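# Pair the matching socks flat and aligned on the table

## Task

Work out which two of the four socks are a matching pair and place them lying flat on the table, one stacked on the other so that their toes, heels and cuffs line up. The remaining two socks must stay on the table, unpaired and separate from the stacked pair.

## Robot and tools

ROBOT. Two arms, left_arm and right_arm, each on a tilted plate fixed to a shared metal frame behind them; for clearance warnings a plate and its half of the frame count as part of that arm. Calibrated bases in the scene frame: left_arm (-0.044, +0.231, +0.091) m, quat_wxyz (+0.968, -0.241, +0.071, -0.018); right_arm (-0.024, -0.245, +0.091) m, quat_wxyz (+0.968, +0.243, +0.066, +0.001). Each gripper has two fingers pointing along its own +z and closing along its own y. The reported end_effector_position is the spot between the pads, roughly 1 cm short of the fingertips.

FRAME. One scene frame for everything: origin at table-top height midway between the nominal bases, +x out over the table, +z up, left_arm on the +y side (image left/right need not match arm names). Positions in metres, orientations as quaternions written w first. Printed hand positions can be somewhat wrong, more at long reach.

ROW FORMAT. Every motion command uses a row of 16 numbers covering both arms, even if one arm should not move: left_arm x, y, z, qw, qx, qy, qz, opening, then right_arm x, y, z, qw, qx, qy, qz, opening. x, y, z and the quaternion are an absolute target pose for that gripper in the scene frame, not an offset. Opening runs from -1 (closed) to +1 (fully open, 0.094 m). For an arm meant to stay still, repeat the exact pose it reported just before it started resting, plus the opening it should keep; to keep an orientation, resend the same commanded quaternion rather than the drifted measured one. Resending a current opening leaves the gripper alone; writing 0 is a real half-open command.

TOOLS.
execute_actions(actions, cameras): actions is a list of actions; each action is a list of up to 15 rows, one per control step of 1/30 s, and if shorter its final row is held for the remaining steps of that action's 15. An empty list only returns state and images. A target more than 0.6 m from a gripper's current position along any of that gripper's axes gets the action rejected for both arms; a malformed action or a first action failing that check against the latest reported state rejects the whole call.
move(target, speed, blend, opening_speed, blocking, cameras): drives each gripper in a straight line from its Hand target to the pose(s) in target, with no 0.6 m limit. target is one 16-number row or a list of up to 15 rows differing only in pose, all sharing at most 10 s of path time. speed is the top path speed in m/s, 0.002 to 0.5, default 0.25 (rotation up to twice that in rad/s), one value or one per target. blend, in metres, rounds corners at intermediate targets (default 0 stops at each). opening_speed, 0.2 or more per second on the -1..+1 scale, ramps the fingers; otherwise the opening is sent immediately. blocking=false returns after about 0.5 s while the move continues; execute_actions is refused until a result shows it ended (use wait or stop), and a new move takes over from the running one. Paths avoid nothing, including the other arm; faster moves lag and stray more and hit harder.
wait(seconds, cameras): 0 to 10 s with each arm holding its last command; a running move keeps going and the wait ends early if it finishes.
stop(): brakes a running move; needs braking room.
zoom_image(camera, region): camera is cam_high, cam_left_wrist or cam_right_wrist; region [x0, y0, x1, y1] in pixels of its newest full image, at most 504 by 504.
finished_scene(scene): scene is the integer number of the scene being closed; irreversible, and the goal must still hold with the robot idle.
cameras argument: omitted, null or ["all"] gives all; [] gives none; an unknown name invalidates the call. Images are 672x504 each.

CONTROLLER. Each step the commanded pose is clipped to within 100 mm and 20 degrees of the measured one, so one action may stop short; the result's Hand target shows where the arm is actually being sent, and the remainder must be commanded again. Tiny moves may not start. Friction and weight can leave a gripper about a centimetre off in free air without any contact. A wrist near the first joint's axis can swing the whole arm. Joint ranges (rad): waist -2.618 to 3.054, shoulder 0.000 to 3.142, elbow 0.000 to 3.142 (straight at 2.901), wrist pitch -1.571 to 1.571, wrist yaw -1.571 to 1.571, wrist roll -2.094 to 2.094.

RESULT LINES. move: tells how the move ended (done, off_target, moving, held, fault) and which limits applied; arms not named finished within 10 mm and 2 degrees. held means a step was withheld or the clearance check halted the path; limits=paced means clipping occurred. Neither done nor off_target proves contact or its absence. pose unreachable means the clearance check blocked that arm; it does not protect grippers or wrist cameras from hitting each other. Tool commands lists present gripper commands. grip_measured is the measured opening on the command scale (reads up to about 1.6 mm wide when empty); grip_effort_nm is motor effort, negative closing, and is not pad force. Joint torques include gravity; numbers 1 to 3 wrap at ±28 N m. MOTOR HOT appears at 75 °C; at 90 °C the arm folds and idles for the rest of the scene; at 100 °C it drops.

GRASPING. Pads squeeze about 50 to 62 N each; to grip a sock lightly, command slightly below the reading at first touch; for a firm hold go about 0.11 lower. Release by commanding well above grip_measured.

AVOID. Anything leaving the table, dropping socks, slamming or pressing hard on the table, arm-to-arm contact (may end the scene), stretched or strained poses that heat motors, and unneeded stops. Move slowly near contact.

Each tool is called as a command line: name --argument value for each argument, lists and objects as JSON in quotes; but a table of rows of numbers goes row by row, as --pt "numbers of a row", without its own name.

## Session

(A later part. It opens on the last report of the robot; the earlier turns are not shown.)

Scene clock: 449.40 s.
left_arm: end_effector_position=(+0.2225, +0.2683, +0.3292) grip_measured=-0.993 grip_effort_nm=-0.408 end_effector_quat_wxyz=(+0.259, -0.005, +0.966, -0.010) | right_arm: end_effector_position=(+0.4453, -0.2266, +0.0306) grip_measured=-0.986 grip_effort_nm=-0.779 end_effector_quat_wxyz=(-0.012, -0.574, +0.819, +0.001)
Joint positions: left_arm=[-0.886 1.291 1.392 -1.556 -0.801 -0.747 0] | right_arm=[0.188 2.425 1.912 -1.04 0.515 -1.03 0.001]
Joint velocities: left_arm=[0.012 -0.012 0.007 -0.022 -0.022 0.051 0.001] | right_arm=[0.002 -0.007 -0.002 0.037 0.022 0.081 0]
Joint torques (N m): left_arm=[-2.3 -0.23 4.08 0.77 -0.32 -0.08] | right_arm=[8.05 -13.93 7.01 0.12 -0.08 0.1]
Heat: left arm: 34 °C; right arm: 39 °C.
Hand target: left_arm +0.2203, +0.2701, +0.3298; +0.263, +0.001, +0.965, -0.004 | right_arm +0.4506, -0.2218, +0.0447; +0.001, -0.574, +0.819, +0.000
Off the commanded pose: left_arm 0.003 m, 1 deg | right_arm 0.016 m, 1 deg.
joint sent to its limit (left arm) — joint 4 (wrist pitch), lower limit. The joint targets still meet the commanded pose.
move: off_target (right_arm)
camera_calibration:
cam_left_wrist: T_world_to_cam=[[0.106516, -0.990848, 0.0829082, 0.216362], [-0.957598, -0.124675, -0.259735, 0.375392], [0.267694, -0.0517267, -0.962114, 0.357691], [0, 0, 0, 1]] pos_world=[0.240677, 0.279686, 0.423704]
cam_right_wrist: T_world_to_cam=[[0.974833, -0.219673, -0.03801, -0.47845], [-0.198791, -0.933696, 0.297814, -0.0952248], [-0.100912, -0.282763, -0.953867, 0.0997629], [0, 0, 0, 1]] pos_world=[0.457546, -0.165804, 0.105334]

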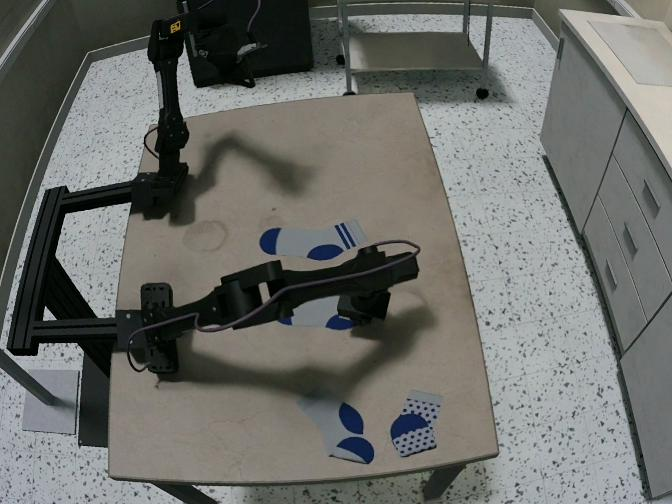

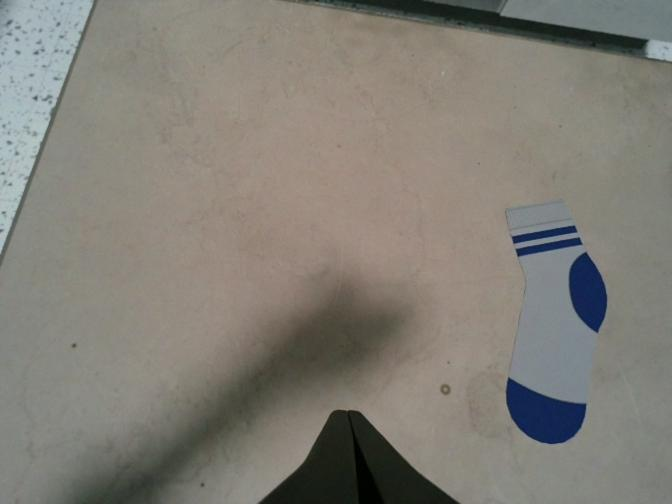

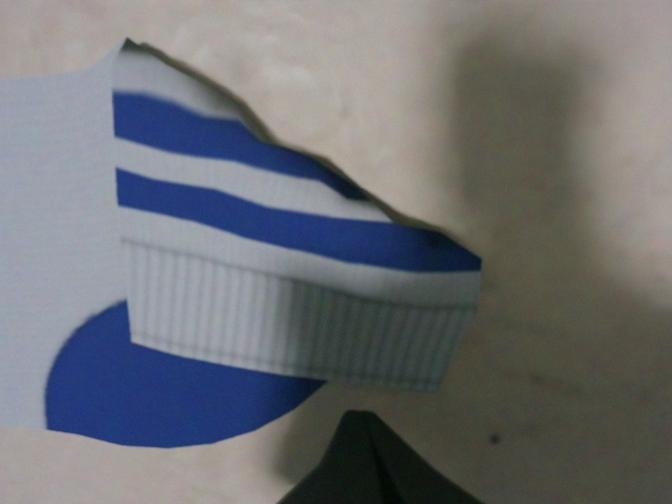

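move --pt "0.22 0.27 0.33 0.26 0 0.966 0 -1 0.446 -0.211 0.03 0 -0.574 0.819 0 -0.3" --pt "0.22 0.27 0.33 0.26 0 0.966 0 -1 0.446 -0.211 -0.008 0 -0.574 0.819 0 -0.3" --speed 0.06

move --target '[0.22,0.27,0.33,0.26,0,0.966,0,-1,0.446,-0.211,-0.010,0,-0.574,0.819,0,-1]' --opening_speed 0.8

move --target '[0.22,0.27,0.33,0.26,0,0.966,0,-1,0.450,-0.208,0.055,0,-0.574,0.819,0,-1]' --speed 0.06

Scene clock: 455.83 s.
left_arm: end_effector_position=(+0.2225, +0.2683, +0.3292) grip_measured=-0.993 grip_effort_nm=-0.403 end_effector_quat_wxyz=(+0.259, -0.005, +0.966, -0.010) | right_arm: end_effector_position=(+0.4526, -0.2195, +0.0203) grip_measured=-0.302 grip_effort_nm=0.085 end_effector_quat_wxyz=(+0.009, -0.572, +0.820, -0.009)
Joint positions: left_arm=[-0.886 1.291 1.392 -1.556 -0.801 -0.747 0] | right_arm=[0.188 2.428 1.868 -0.94 0.515 -1.051 0.033]
Joint velocities: left_arm=[-0.012 -0.007 -0.002 -0.007 -0.007 -0.007 0.001] | right_arm=[-0.012 -0.017 -0.002 0.051 0.022 -0.022 0]
Joint torques (N m): left_arm=[-2.03 -0.34 4.29 0.74 -0.28 -0.07] | right_arm=[5.39 -9.22 3.04 1.07 -0.1 -0.05]
Heat: left arm: 34 °C; right arm: 40 °C.
Hand target: left_arm +0.2203, +0.2701, +0.3298; +0.263, +0.001, +0.965, -0.004 | right_arm +0.4449, -0.2115, -0.0067; -0.001, -0.574, +0.819, +0.000
Off the commanded pose: left_arm 0.003 m, 1 deg | right_arm 0.030 m, 1 deg.
joint sent to its limit (left arm) — joint 4 (wrist pitch), lower limit. The joint targets still meet the commanded pose.
move: off_target (right_arm)
camera_calibration:
cam_left_wrist: T_world_to_cam=[[0.106516, -0.990848, 0.0829082, 0.216362], [-0.957598, -0.124675, -0.259735, 0.375392], [0.267694, -0.0517267, -0.962114, 0.357691], [0, 0, 0, 1]] pos_world=[0.240677, 0.279686, 0.423704]
cam_right_wrist: T_world_to_cam=[[0.97454, -0.224171, 0.00445117, -0.486152], [-0.21638, -0.935097, 0.280665, -0.0760118], [-0.0587547, -0.274482, -0.959796, 0.0755529], [0, 0, 0, 1]] pos_world=[0.461766, -0.159322, 0.0960131]

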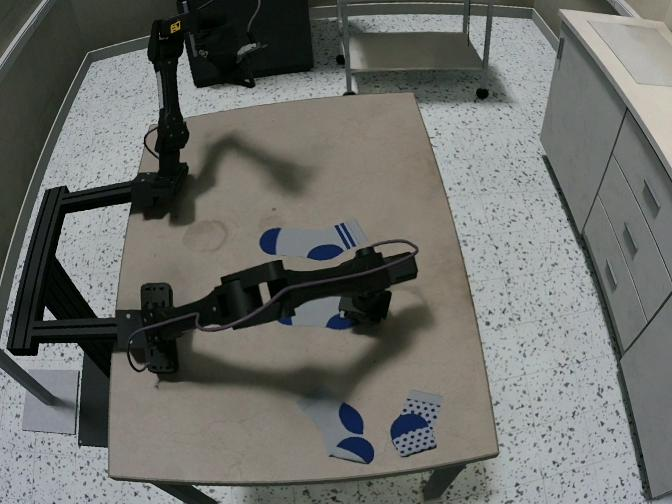

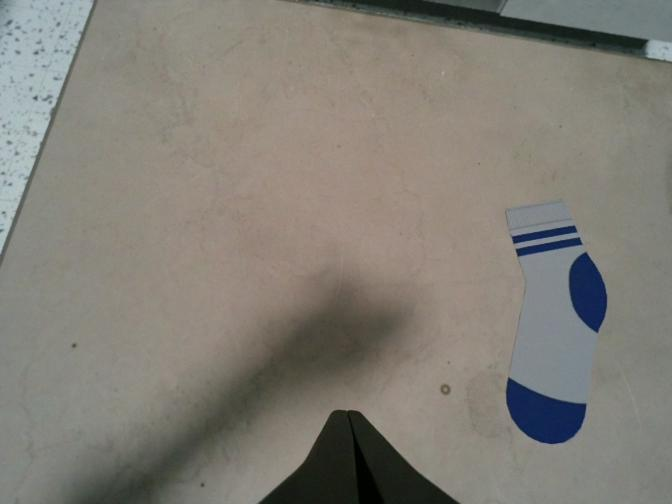

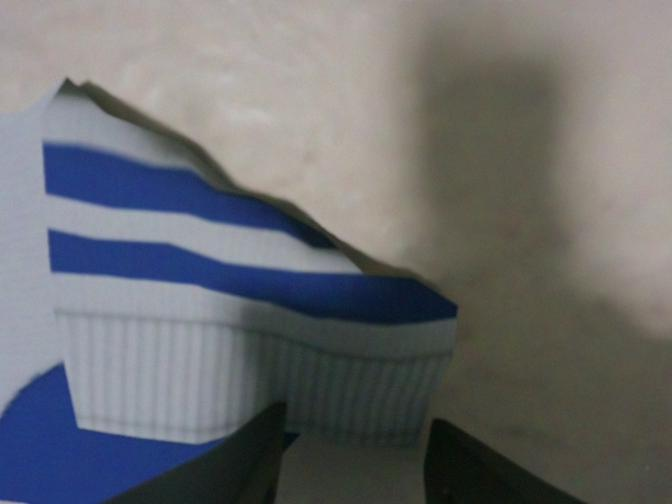

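Scene clock: 456.93 s.
left_arm: end_effector_position=(+0.2225, +0.2683, +0.3292) grip_measured=-0.993 grip_effort_nm=-0.403 end_effector_quat_wxyz=(+0.259, -0.005, +0.966, -0.010) | right_arm: end_effector_position=(+0.4525, -0.2178, +0.0194) grip_measured=-0.985 grip_effort_nm=-0.794 end_effector_quat_wxyz=(+0.011, -0.573, +0.820, -0.006)
Joint positions: left_arm=[-0.886 1.291 1.392 -1.556 -0.801 -0.747 0] | right_arm=[0.188 2.428 1.864 -0.934 0.509 -1.054 0.001]
Joint velocities: left_arm=[0.012 -0.017 -0.007 0.007 -0.051 0.022 0] | right_arm=[-0.017 0.002 0.007 0.007 0.022 0.007 0]
Joint torques (N m): left_arm=[-2.3 -0.43 4.15 0.74 -0.28 -0.06] | right_arm=[5.23 -9.03 3.06 1.09 -0.03 -0.06]
Heat: left arm: 34 °C; right arm: 40 °C.
Hand target: left_arm +0.2203, +0.2701, +0.3298; +0.263, +0.001, +0.965, -0.004 | right_arm +0.4446, -0.2115, -0.0088; -0.001, -0.574, +0.819, +0.000
Off the commanded pose: left_arm 0.003 m, 1 deg | right_arm 0.031 m, 2 deg.
joint sent to its limit (left arm) — joint 4 (wrist pitch), lower limit. The joint targets still meet the commanded pose.
move: off_target (right_arm)
camera_calibration:
cam_left_wrist: T_world_to_cam=[[0.106516, -0.990848, 0.0829082, 0.216362], [-0.957598, -0.124675, -0.259735, 0.375392], [0.267694, -0.0517267, -0.962114, 0.357691], [0, 0, 0, 1]] pos_world=[0.240677, 0.279686, 0.423704]
cam_right_wrist: T_world_to_cam=[[0.974835, -0.222894, 0.00382615, -0.48549], [-0.215375, -0.937243, 0.274205, -0.075074], [-0.0575327, -0.268129, -0.961664, 0.0760361], [0, 0, 0, 1]] pos_world=[0.461478, -0.158188, 0.0955644]

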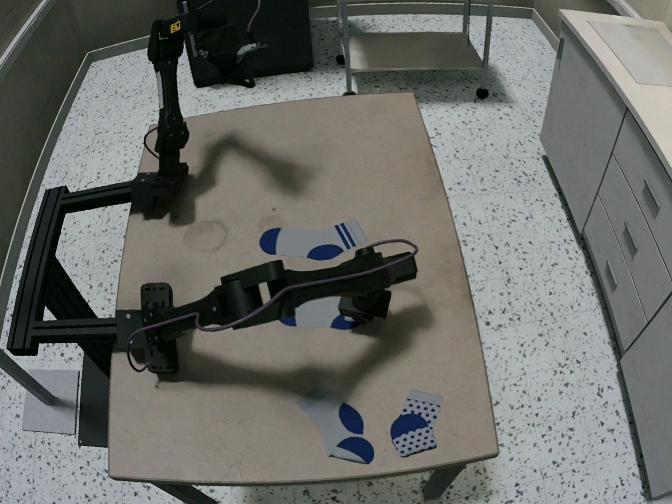

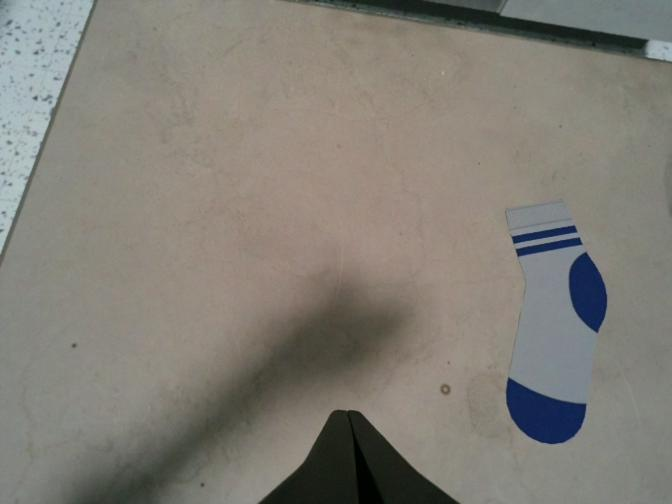

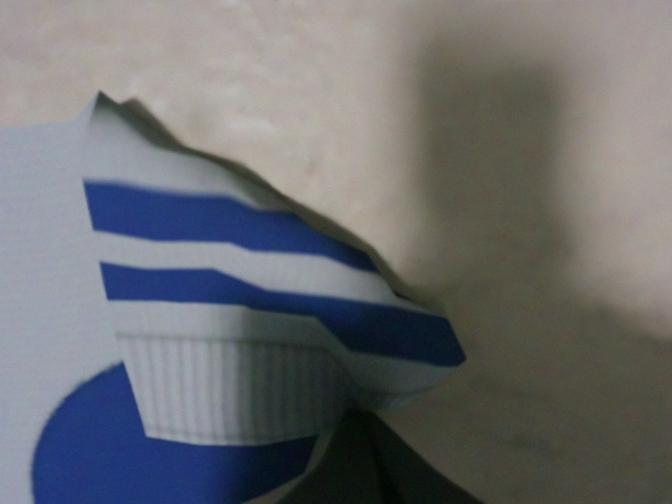

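Scene clock: 458.67 s.
left_arm: end_effector_position=(+0.2225, +0.2683, +0.3292) grip_measured=-0.993 grip_effort_nm=-0.413 end_effector_quat_wxyz=(+0.259, -0.005, +0.966, -0.010) | right_arm: end_effector_position=(+0.4461, -0.2139, +0.0443) grip_measured=-0.986 grip_effort_nm=-0.789 end_effector_quat_wxyz=(-0.007, -0.572, +0.820, +0.001)
Joint positions: left_arm=[-0.886 1.291 1.392 -1.556 -0.801 -0.747 0] | right_arm=[0.224 2.428 1.945 -1.08 0.511 -0.989 0.001]
Joint velocities: left_arm=[-0.002 0.007 -0.017 0.051 0.007 0.022 -0.001] | right_arm=[-0.002 -0.012 0.002 -0.007 -0.022 0.007 0]
Joint torques (N m): left_arm=[-2.28 -0.39 4.25 0.74 -0.32 -0.08] | right_arm=[8.17 -13.05 7.1 0.11 -0.03 0.08]
Heat: left arm: 34 °C; right arm: 40 °C.
Hand target: left_arm +0.2203, +0.2701, +0.3298; +0.263, +0.001, +0.965, -0.004 | right_arm +0.4495, -0.2079, +0.0549; +0.001, -0.574, +0.819, +0.000
Off the commanded pose: left_arm 0.003 m, 1 deg | right_arm 0.013 m, 1 deg.
joint sent to its limit (left arm) — joint 4 (wrist pitch), lower limit. The joint targets still meet the commanded pose.
move: off_target (right_arm)
camera_calibration:
cam_left_wrist: T_world_to_cam=[[0.106516, -0.990848, 0.0829082, 0.216362], [-0.957598, -0.124675, -0.259735, 0.375392], [0.267694, -0.0517267, -0.962114, 0.357691], [0, 0, 0, 1]] pos_world=[0.240677, 0.279686, 0.423704]
cam_right_wrist: T_world_to_cam=[[0.973824, -0.225005, -0.0322365, -0.476943], [-0.206312, -0.934486, 0.290122, -0.0837262], [-0.0954034, -0.275877, -0.956447, 0.11567], [0, 0, 0, 1]] pos_world=[0.45822, -0.153645, 0.119548]

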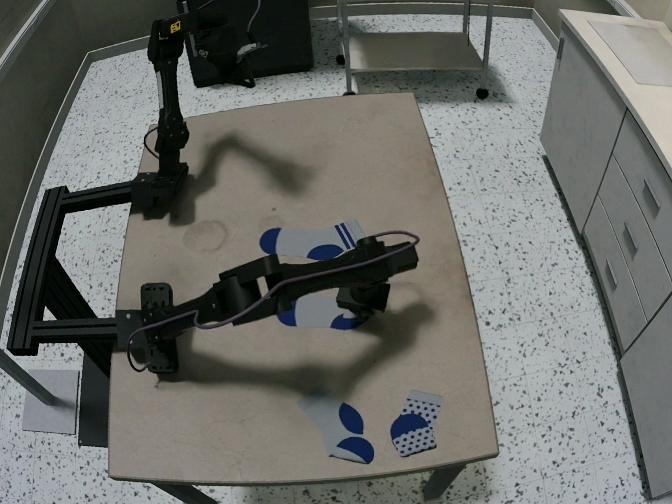

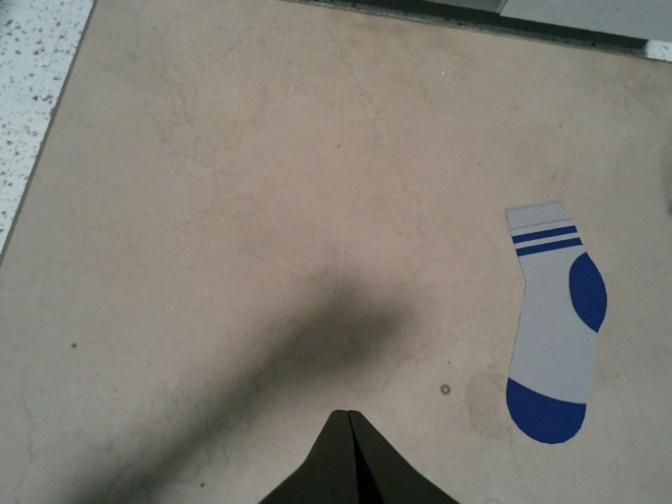

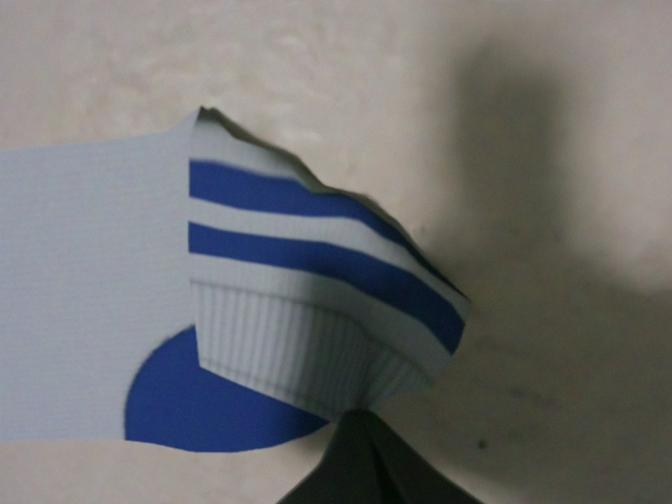

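move --pt "0.22 0.27 0.33 0.26 0 0.966 0 -1 0.470 -0.192 0.080 0 -0.574 0.819 0 -1" --pt "0.22 0.27 0.33 0.26 0 0.966 0 -1 0.498 -0.172 0.055 0 -0.574 0.819 0 -1" --pt "0.22 0.27 0.33 0.26 0 0.966 0 -1 0.502 -0.172 0.015 0 -0.574 0.819 0 -1" --speed 0.07

Scene clock: 465.40 s.
left_arm: end_effector_position=(+0.2225, +0.2683, +0.3292) grip_measured=-0.993 grip_effort_nm=-0.403 end_effector_quat_wxyz=(+0.259, -0.005, +0.966, -0.010) | right_arm: end_effector_position=(+0.5049, -0.1808, +0.0299) grip_measured=-0.986 grip_effort_nm=-0.799 end_effector_quat_wxyz=(+0.008, -0.565, +0.825, -0.004)
Joint positions: left_arm=[-0.886 1.291 1.392 -1.556 -0.801 -0.747 0] | right_arm=[0.243 2.814 2.599 -1.322 0.511 -0.969 0.001]
Joint velocities: left_arm=[0.002 -0.007 -0.012 0.037 0.007 0.007 0.001] | right_arm=[-0.012 0.002 0.022 -0.022 0.007 0.081 0.001]
Joint torques (N m): left_arm=[-2.24 -0.42 4.16 0.72 -0.28 -0.07] | right_arm=[7.56 -12.21 5.16 0.61 -0.03 -0.09]
Heat: left arm: 34 °C; right arm: 41 °C.
Hand target: left_arm +0.2203, +0.2701, +0.3298; +0.263, +0.001, +0.965, -0.004 | right_arm +0.5005, -0.1721, +0.0155; +0.000, -0.574, +0.819, +0.000
Off the commanded pose: left_arm 0.003 m, 1 deg | right_arm 0.018 m, 2 deg.
joint sent to its limit (left arm) — joint 4 (wrist pitch), lower limit. The joint targets still meet the commanded pose.
move: off_target (right_arm)
camera_calibration:
cam_left_wrist: T_world_to_cam=[[0.106516, -0.990848, 0.0829082, 0.216362], [-0.957598, -0.124675, -0.259735, 0.375392], [0.267694, -0.0517267, -0.962114, 0.357691], [0, 0, 0, 1]] pos_world=[0.240677, 0.279686, 0.423704]
cam_right_wrist: T_world_to_cam=[[0.970811, -0.239813, -0.00400428, -0.529174], [-0.22941, -0.933309, 0.276232, -0.0242229], [-0.0699814, -0.267251, -0.961083, 0.105449], [0, 0, 0, 1]] pos_world=[0.51555, -0.121329, 0.105917]

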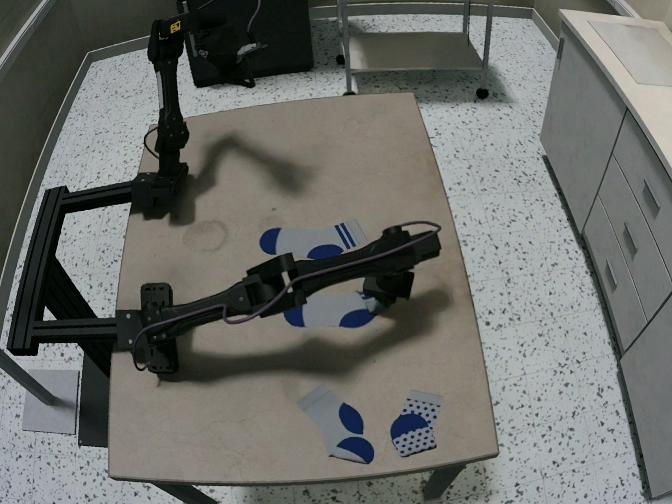

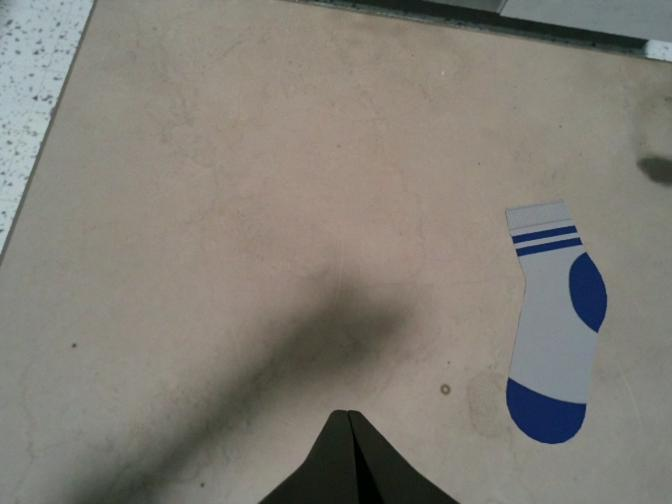

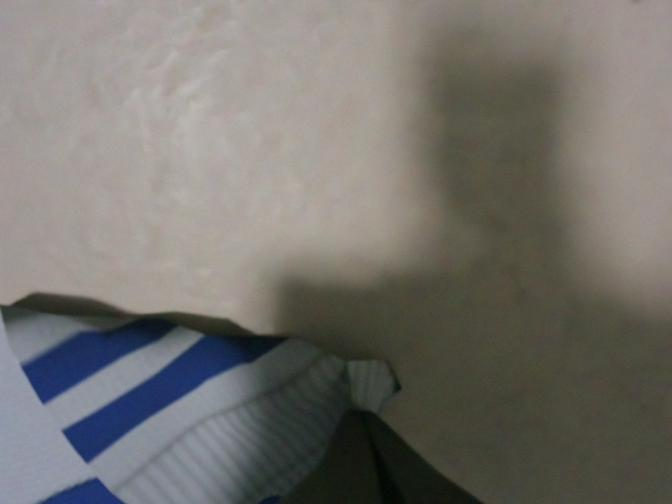

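move --pt "0.22 0.27 0.33 0.26 0 0.966 0 -1 0.504 -0.160 0.045 0 -0.574 0.819 0 -1" --pt "0.22 0.27 0.33 0.26 0 0.966 0 -1 0.506 -0.142 0.035 0 -0.574 0.819 0 -1" --pt "0.22 0.27 0.33 0.26 0 0.966 0 -1 0.506 -0.142 0.012 0 -0.574 0.819 0 -1" --speed 0.07

Scene clock: 469.37 s.
left_arm: end_effector_position=(+0.2225, +0.2683, +0.3292) grip_measured=-0.993 grip_effort_nm=-0.403 end_effector_quat_wxyz=(+0.259, -0.005, +0.966, -0.010) | right_arm: end_effector_position=(+0.5080, -0.1515, +0.0254) grip_measured=-0.986 grip_effort_nm=-0.794 end_effector_quat_wxyz=(+0.015, -0.568, +0.823, -0.007)
Joint positions: left_arm=[-0.886 1.291 1.392 -1.556 -0.801 -0.747 0] | right_arm=[0.284 2.978 2.86 -1.427 0.512 -0.938 0.001]
Joint velocities: left_arm=[-0.022 0.007 0.012 -0.037 0.007 -0.007 0] | right_arm=[-0.027 -0.007 0.027 -0.037 -0.095 -0.11 -0.001]
Joint torques (N m): left_arm=[-2.32 -0.17 4.18 0.74 -0.31 -0.09] | right_arm=[7.82 -11.71 7.04 0.51 -0.03 -0.03]
Heat: left arm: 34 °C; right arm: 41 °C.
Hand target: left_arm +0.2203, +0.2701, +0.3298; +0.263, +0.001, +0.965, -0.004 | right_arm +0.5048, -0.1425, +0.0122; +0.010, -0.574, +0.819, -0.003
Off the commanded pose: left_arm 0.003 m, 1 deg | right_arm 0.017 m, 2 deg.
elbow stopped short (right arm): the move would have taken joint 3 (elbow) straighter than the controller allows.
joint sent to its limit (left arm) — joint 4 (wrist pitch), lower limit. The joint targets still meet the commanded pose.
move: off_target (right_arm)
camera_calibration:
cam_left_wrist: T_world_to_cam=[[0.106516, -0.990848, 0.0829082, 0.216362], [-0.957598, -0.124675, -0.259735, 0.375392], [0.267694, -0.0517267, -0.962114, 0.357691], [0, 0, 0, 1]] pos_world=[0.240677, 0.279686, 0.423704]
cam_right_wrist: T_world_to_cam=[[0.972543, -0.232561, 0.00862422, -0.525301], [-0.226229, -0.936073, 0.269422, 0.00326758], [-0.0545844, -0.263976, -0.962983, 0.101938], [0, 0, 0, 1]] pos_world=[0.517182, -0.0921969, 0.101815]

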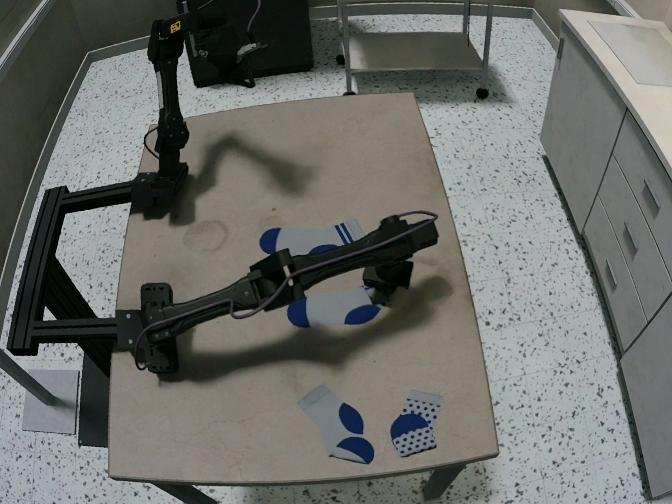

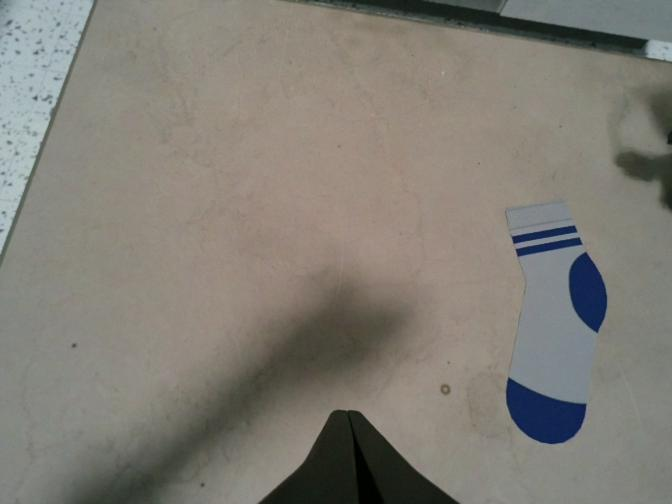

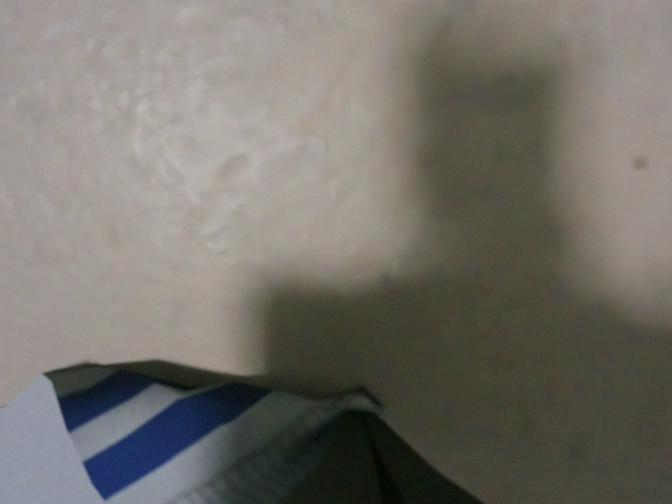

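move --target '[0.22,0.27,0.33,0.26,0,0.966,0,-1,0.503,-0.142,0.012,0,-0.574,0.819,0,0.3]' --opening_speed 1.5 --cameras '[]'

move --pt "0.22 0.27 0.33 0.26 0 0.966 0 -1 0.49 -0.142 0.07 0 -0.574 0.819 0 0.3" --pt "0.22 0.27 0.33 0.26 0 0.966 0 -1 0.36 -0.22 0.30 0.2 0 0.98 0 0.3"

Scene clock: 473.63 s.
left_arm: end_effector_position=(+0.2225, +0.2683, +0.3292) grip_measured=-0.993 grip_effort_nm=-0.408 end_effector_quat_wxyz=(+0.259, -0.005, +0.966, -0.010) | right_arm: end_effector_position=(+0.5084, -0.1510, +0.0247) grip_measured=+0.298 grip_effort_nm=0.090 end_effector_quat_wxyz=(+0.015, -0.568, +0.823, -0.007)
Joint positions: left_arm=[-0.886 1.291 1.392 -1.556 -0.801 -0.747 0] | right_arm=[0.284 2.979 2.86 -1.424 0.512 -0.938 0.061]
Joint velocities: left_arm=[-0.017 -0.012 0.017 -0.022 0.007 0.066 0] | right_arm=[0.012 0.012 -0.017 0.037 0.022 0.081 0]
Joint torques (N m): left_arm=[-2.26 -0.49 4.3 0.72 -0.29 -0.05] | right_arm=[7.94 -11.78 6.87 0.37 -0.02 0.04]
Heat: left arm: 34 °C; right arm: 41 °C.
Hand target: left_arm +0.2203, +0.2701, +0.3298; +0.263, +0.001, +0.965, -0.004 | right_arm +0.5023, -0.1423, +0.0120; +0.006, -0.574, +0.819, -0.002
Off the commanded pose: left_arm 0.003 m, 1 deg | right_arm 0.016 m, 2 deg.
joint sent to its limit (left arm) — joint 4 (wrist pitch), lower limit. The joint targets still meet the commanded pose.
move: off_target (right_arm)
No camera images: "cameras" was empty.

Scene clock: 477.40 s.
left_arm: end_effector_position=(+0.2225, +0.2683, +0.3292) grip_measured=-0.993 grip_effort_nm=-0.403 end_effector_quat_wxyz=(+0.259, -0.005, +0.966, -0.010) | right_arm: end_effector_position=(+0.3641, -0.2181, +0.2958) grip_measured=+0.298 grip_effort_nm=0.090 end_effector_quat_wxyz=(+0.197, +0.006, +0.980, +0.009)
Joint positions: left_arm=[-0.886 1.291 1.392 -1.556 -0.801 -0.747 0] | right_arm=[0.644 1.787 1.723 -1.306 0.678 0.485 0.061]
Joint velocities: left_arm=[-0.007 -0.027 -0.007 0.022 -0.051 -0.051 0.001] | right_arm=[-0.017 -0.002 -0.022 0.051 0.066 0.022 0]
Joint torques (N m): left_arm=[-2.28 -0.38 4.21 0.71 -0.29 -0.08] | right_arm=[5.34 -7.39 5.85 0.77 0.19 0.1]
Heat: left arm: 34 °C; right arm: 42 °C.
Hand target: left_arm +0.2203, +0.2701, +0.3298; +0.263, +0.001, +0.965, -0.004 | right_arm +0.3595, -0.2198, +0.3013; +0.200, +0.003, +0.980, +0.006
Off the commanded pose: left_arm 0.003 m, 1 deg | right_arm 0.006 m, 1 deg.
joint sent to its limit (left arm) — joint 4 (wrist pitch), lower limit. The joint targets still meet the commanded pose.
move: done
camera_calibration:
cam_left_wrist: T_world_to_cam=[[0.106516, -0.990848, 0.0829082, 0.216362], [-0.957598, -0.124675, -0.259735, 0.375392], [0.267694, -0.0517267, -0.962114, 0.357691], [0, 0, 0, 1]] pos_world=[0.240677, 0.279686, 0.423704]
cam_right_wrist: T_world_to_cam=[[0.116898, -0.993102, 0.00913857, -0.25765], [-0.98706, -0.117194, -0.109441, 0.403126], [0.109757, 0.00377307, -0.993951, 0.344623], [0, 0, 0, 1]] pos_world=[0.390203, -0.209929, 0.389011]

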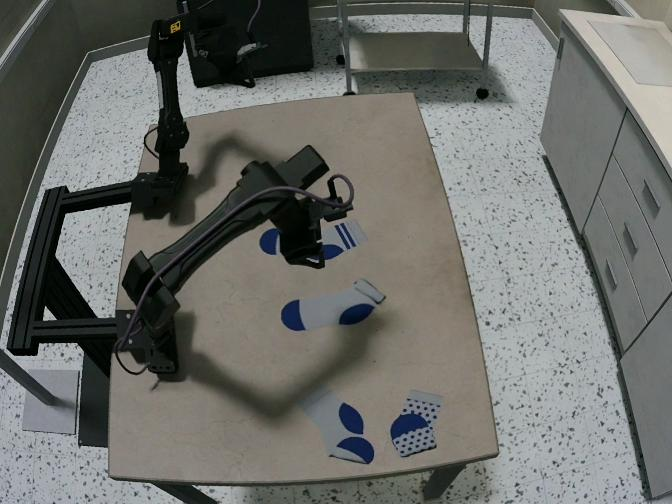

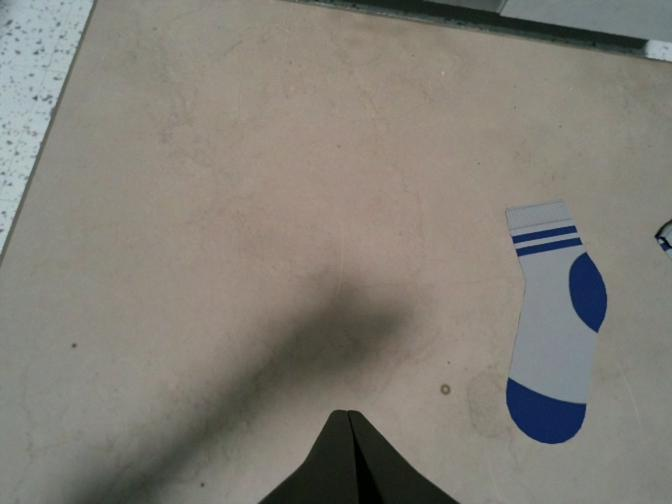

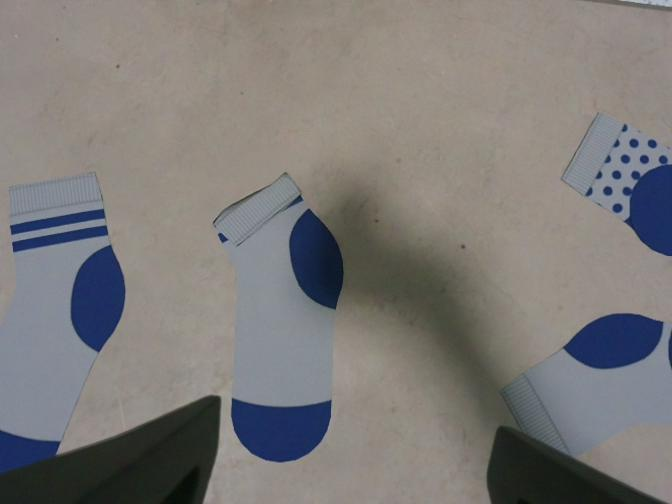

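zoom_image --camera "cam_right_wrist" --region '[180, 150, 380, 300]'

Scaled by 2.520.

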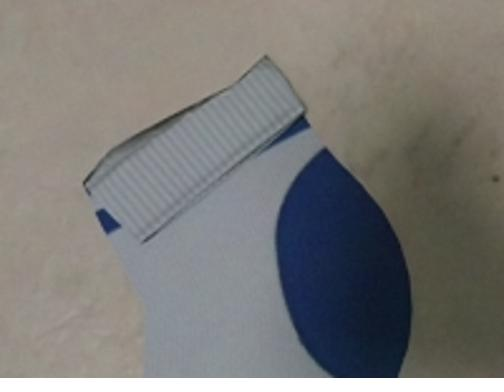

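move --pt "0.22 0.27 0.33 0.26 0 0.966 0 -1 0.44 -0.155 0.10 0 -0.383 0.924 0 -0.3" --pt "0.22 0.27 0.33 0.26 0 0.966 0 -1 0.461 -0.146 0.03 0 -0.383 0.924 0 -0.3"

Scene clock: 490.17 s.
left_arm: end_effector_position=(+0.2225, +0.2683, +0.3292) grip_measured=-0.993 grip_effort_nm=-0.408 end_effector_quat_wxyz=(+0.259, -0.005, +0.966, -0.010) | right_arm: end_effector_position=(+0.4563, -0.1534, +0.0278) grip_measured=-0.298 grip_effort_nm=-0.125 end_effector_quat_wxyz=(-0.014, -0.382, +0.924, -0.007)
Joint positions: left_arm=[-0.886 1.291 1.392 -1.556 -0.801 -0.747 0] | right_arm=[0.313 2.641 2.17 -1.157 0.523 -0.446 0.033]
Joint velocities: left_arm=[-0.002 -0.002 -0.012 -0.007 -0.022 -0.007 0] | right_arm=[-0.007 -0.002 0.002 -0.022 0.037 0.022 0]
Joint torques (N m): left_arm=[-2.36 -0.44 4.1 0.73 -0.32 -0.09] | right_arm=[7.82 -12.49 7.1 0.48 -0.03 -0.08]
Heat: left arm: 34 °C; right arm: 40 °C.
Hand target: left_arm +0.2203, +0.2701, +0.3298; +0.263, +0.001, +0.965, -0.004 | right_arm +0.4625, -0.1456, +0.0285; -0.002, -0.385, +0.923, -0.006
Off the commanded pose: left_arm 0.003 m, 1 deg | right_arm 0.009 m, 2 deg.
joint sent to its limit (left arm) — joint 4 (wrist pitch), lower limit. The joint targets still meet the commanded pose.
move: done
camera_calibration:
cam_left_wrist: T_world_to_cam=[[0.106516, -0.990848, 0.0829082, 0.216362], [-0.957598, -0.124675, -0.259735, 0.375392], [0.267694, -0.0517267, -0.962114, 0.357691], [0, 0, 0, 1]] pos_world=[0.240677, 0.279686, 0.423704]
cam_right_wrist: T_world_to_cam=[[0.789522, -0.613307, -0.0225806, -0.449528], [-0.577382, -0.754742, 0.31144, 0.175998], [-0.208051, -0.232851, -0.949998, 0.175344], [0, 0, 0, 1]] pos_world=[0.49301, -0.102037, 0.101613]

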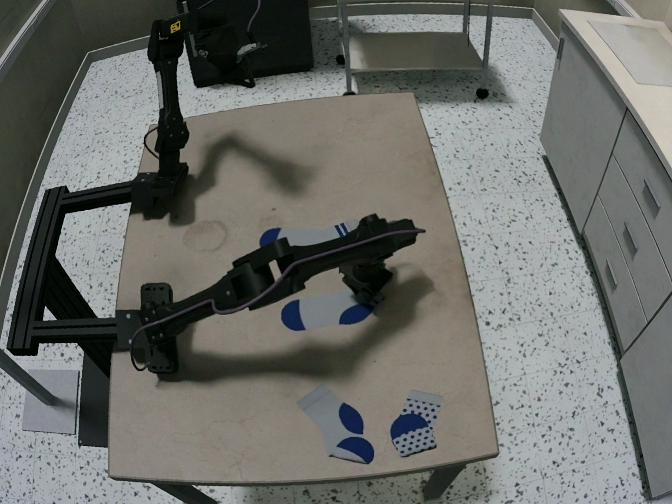

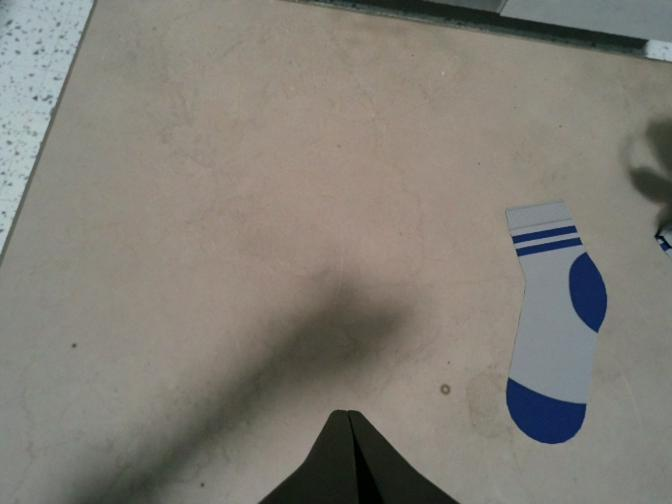

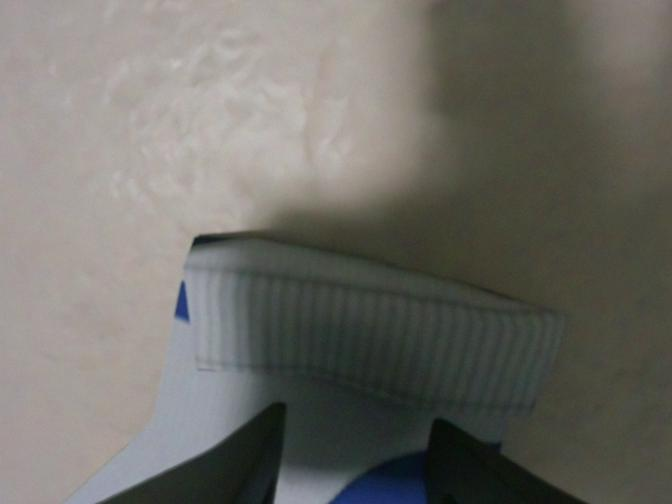

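move --pt "0.22 0.27 0.33 0.26 0 0.966 0 -1 0.463 -0.136 0.03 0 -0.383 0.924 0 -0.3" --pt "0.22 0.27 0.33 0.26 0 0.966 0 -1 0.459 -0.136 0.005 0 -0.383 0.924 0 -0.3" --speed 0.06

Scene clock: 494.47 s.
left_arm: end_effector_position=(+0.2225, +0.2683, +0.3292) grip_measured=-0.993 grip_effort_nm=-0.398 end_effector_quat_wxyz=(+0.259, -0.005, +0.966, -0.010) | right_arm: end_effector_position=(+0.4670, -0.1466, +0.0238) grip_measured=-0.298 grip_effort_nm=-0.125 end_effector_quat_wxyz=(+0.010, -0.372, +0.928, -0.006)
Joint positions: left_arm=[-0.886 1.291 1.392 -1.556 -0.801 -0.747 0] | right_arm=[0.313 2.646 2.16 -1.087 0.518 -0.452 0.033]
Joint velocities: left_arm=[-0.017 -0.007 -0.007 0.007 0.007 0.037 0] | right_arm=[-0.012 -0.017 -0.017 -0.007 -0.037 0.11 -0.001]
Joint torques (N m): left_arm=[-2.28 -0.28 4.31 0.76 -0.33 -0.09] | right_arm=[7.02 -11.19 3.89 0.75 -0.11 -0.09]
Heat: left arm: 34 °C; right arm: 40 °C.
Hand target: left_arm +0.2203, +0.2701, +0.3298; +0.263, +0.001, +0.965, -0.004 | right_arm +0.4587, -0.1365, +0.0057; +0.000, -0.382, +0.924, +0.000
Off the commanded pose: left_arm 0.003 m, 1 deg | right_arm 0.023 m, 2 deg.
joint sent to its limit (left arm) — joint 4 (wrist pitch), lower limit. The joint targets still meet the commanded pose.
move: off_target (right_arm)
camera_calibration:
cam_left_wrist: T_world_to_cam=[[0.106516, -0.990848, 0.0829082, 0.216362], [-0.957598, -0.124675, -0.259735, 0.375392], [0.267694, -0.0517267, -0.962114, 0.357691], [0, 0, 0, 1]] pos_world=[0.240677, 0.279686, 0.423704]
cam_right_wrist: T_world_to_cam=[[0.776857, -0.629677, -0.0004394, -0.450853], [-0.606158, -0.748029, 0.27023, 0.203986], [-0.170486, -0.209663, -0.962796, 0.161511], [0, 0, 0, 1]] pos_world=[0.501431, -0.0974413, 0.100181]

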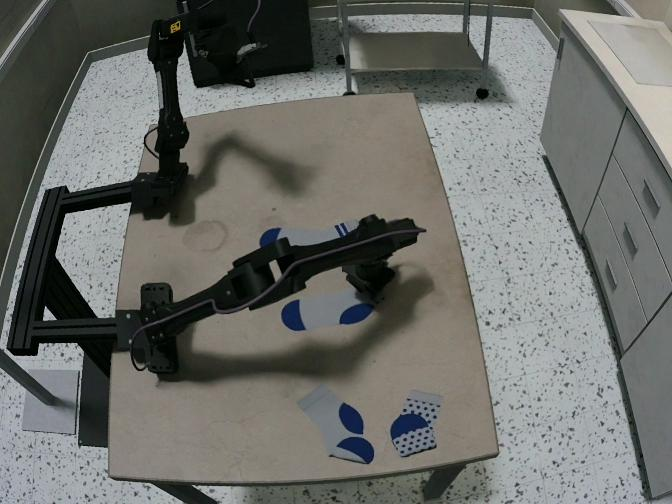

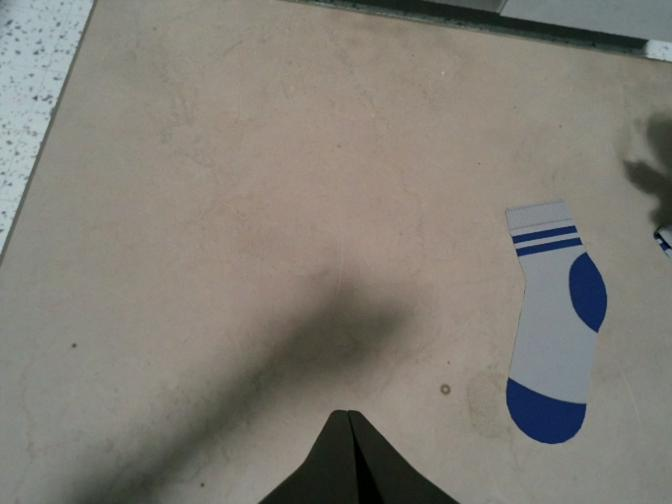

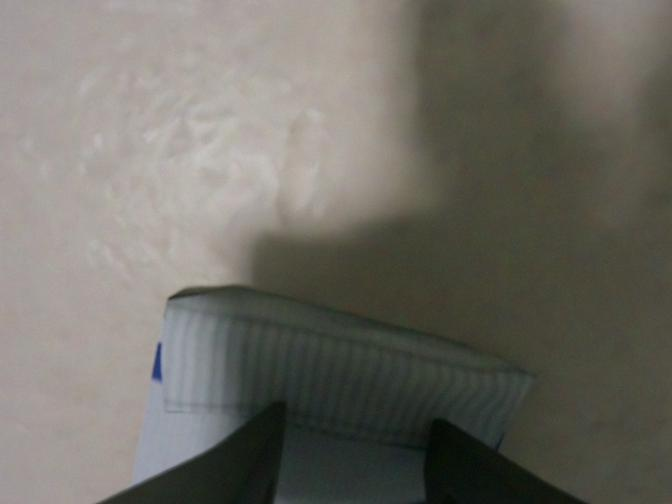

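move --target '[0.22,0.27,0.33,0.26,0,0.966,0,-1,0.461,-0.134,0.001,0,-0.383,0.924,0,-1]' --opening_speed 0.8

move --target '[0.22,0.27,0.33,0.26,0,0.966,0,-1,0.469,-0.130,0.045,0,-0.383,0.924,0,-1]' --speed 0.06

Scene clock: 498.30 s.
left_arm: end_effector_position=(+0.2225, +0.2683, +0.3292) grip_measured=-0.993 grip_effort_nm=-0.408 end_effector_quat_wxyz=(+0.259, -0.005, +0.966, -0.010) | right_arm: end_effector_position=(+0.4694, -0.1453, +0.0235) grip_measured=-0.986 grip_effort_nm=-0.794 end_effector_quat_wxyz=(+0.016, -0.372, +0.928, -0.005)
Joint positions: left_arm=[-0.886 1.291 1.392 -1.556 -0.801 -0.747 0] | right_arm=[0.313 2.646 2.16 -1.075 0.516 -0.456 0.001]
Joint velocities: left_arm=[0.002 -0.017 -0.007 -0.007 -0.037 -0.051 0.001] | right_arm=[-0.012 -0.007 -0.007 0.007 -0.037 -0.081 0]
Joint torques (N m): left_arm=[-2.36 -0.36 4.22 0.73 -0.31 -0.1] | right_arm=[7.01 -9.98 4.93 0.66 -0.09 -0.08]
Heat: left arm: 34 °C; right arm: 40 °C.
Hand target: left_arm +0.2203, +0.2701, +0.3298; +0.263, +0.001, +0.965, -0.004 | right_arm +0.4602, -0.1345, +0.0016; +0.000, -0.383, +0.924, +0.000
Off the commanded pose: left_arm 0.003 m, 1 deg | right_arm 0.027 m, 2 deg.
joint sent to its limit (left arm) — joint 4 (wrist pitch), lower limit. The joint targets still meet the commanded pose.
move: off_target (right_arm)
camera_calibration:
cam_left_wrist: T_world_to_cam=[[0.106516, -0.990848, 0.0829082, 0.216362], [-0.957598, -0.124675, -0.259735, 0.375392], [0.267694, -0.0517267, -0.962114, 0.357691], [0, 0, 0, 1]] pos_world=[0.240677, 0.279686, 0.423704]
cam_right_wrist: T_world_to_cam=[[0.775893, -0.630854, 0.00357603, -0.451726], [-0.609732, -0.748437, 0.2609, 0.208354], [-0.161914, -0.204611, -0.965359, 0.158731], [0, 0, 0, 1]] pos_world=[0.503232, -0.0965554, 0.100488]

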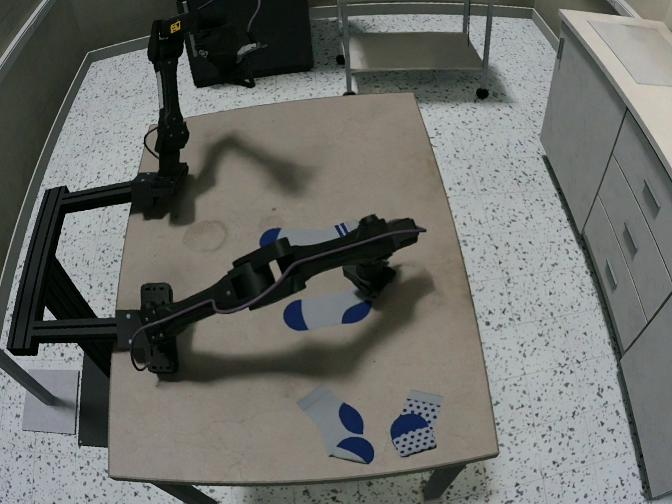

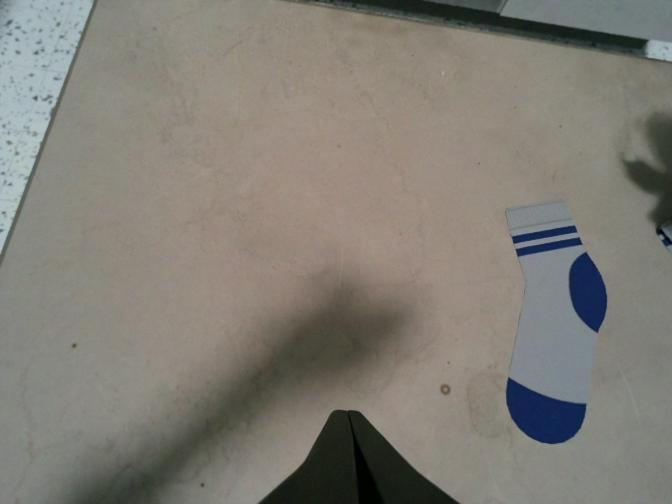

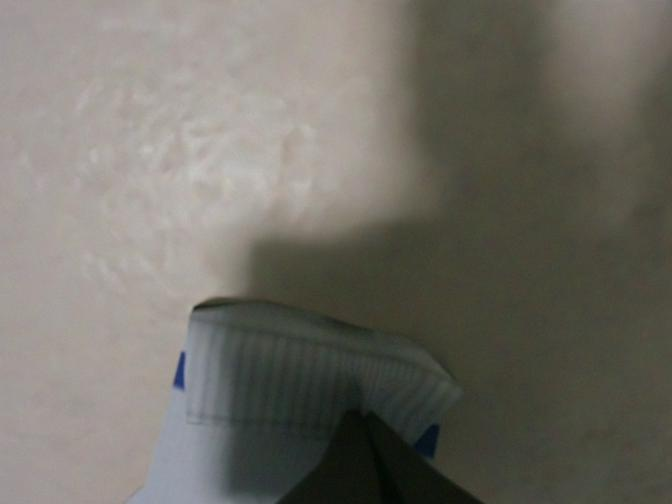

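Scene clock: 499.77 s.
left_arm: end_effector_position=(+0.2225, +0.2683, +0.3292) grip_measured=-0.993 grip_effort_nm=-0.393 end_effector_quat_wxyz=(+0.259, -0.005, +0.966, -0.010) | right_arm: end_effector_position=(+0.4728, -0.1438, +0.0464) grip_measured=-0.986 grip_effort_nm=-0.794 end_effector_quat_wxyz=(+0.005, -0.374, +0.927, -0.005)
Joint positions: left_arm=[-0.886 1.291 1.392 -1.556 -0.801 -0.747 0] | right_arm=[0.336 2.689 2.323 -1.232 0.516 -0.423 0.001]
Joint velocities: left_arm=[0.007 -0.017 0.007 0.007 -0.022 0.037 0] | right_arm=[0.002 0.007 -0.012 -0.051 -0.037 -0.051 0]
Joint torques (N m): left_arm=[-2.39 -0.21 4.18 0.76 -0.28 -0.11] | right_arm=[8.9 -11.7 7.42 0.19 -0.1 0.09]
Heat: left arm: 34 °C; right arm: 40 °C.
Hand target: left_arm +0.2203, +0.2701, +0.3298; +0.263, +0.001, +0.965, -0.004 | right_arm +0.4683, -0.1302, +0.0449; +0.001, -0.383, +0.924, +0.000
Off the commanded pose: left_arm 0.003 m, 1 deg | right_arm 0.014 m, 1 deg.
joint sent to its limit (left arm) — joint 4 (wrist pitch), lower limit. The joint targets still meet the commanded pose.
move: off_target (right_arm)
camera_calibration:
cam_left_wrist: T_world_to_cam=[[0.106516, -0.990848, 0.0829082, 0.216362], [-0.957598, -0.124675, -0.259735, 0.375392], [0.267694, -0.0517267, -0.962114, 0.357691], [0, 0, 0, 1]] pos_world=[0.240677, 0.279686, 0.423704]
cam_right_wrist: T_world_to_cam=[[0.778902, -0.627096, -0.00782049, -0.453893], [-0.600699, -0.749582, 0.278005, 0.200263], [-0.180198, -0.211841, -0.960548, 0.189051], [0, 0, 0, 1]] pos_world=[0.507903, -0.0944723, 0.122369]

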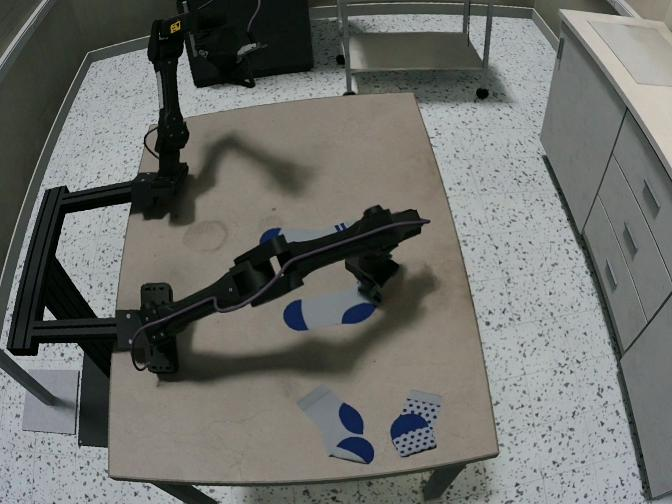

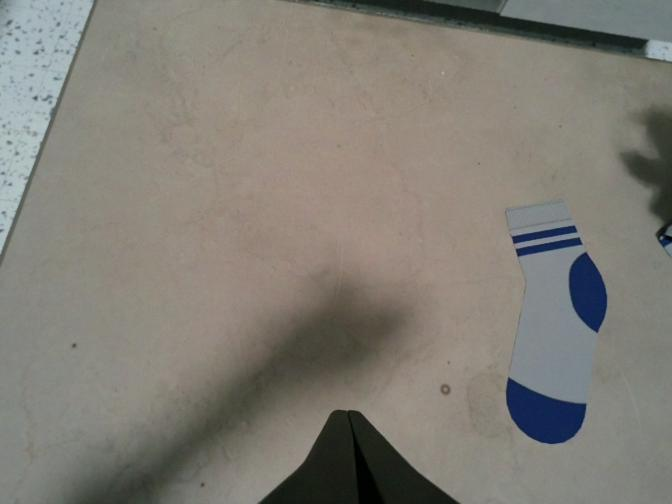

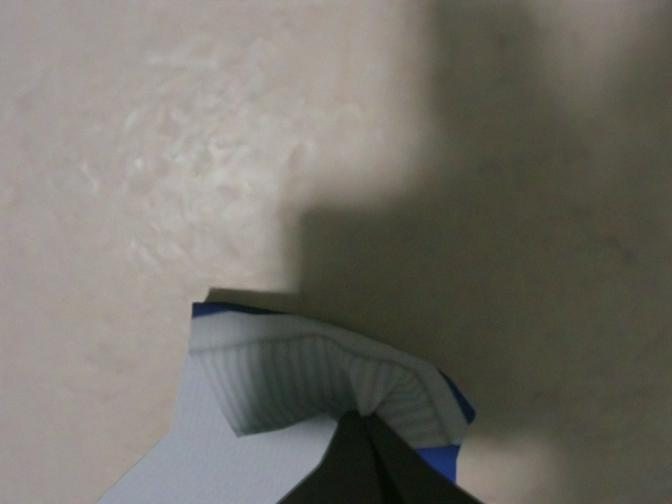

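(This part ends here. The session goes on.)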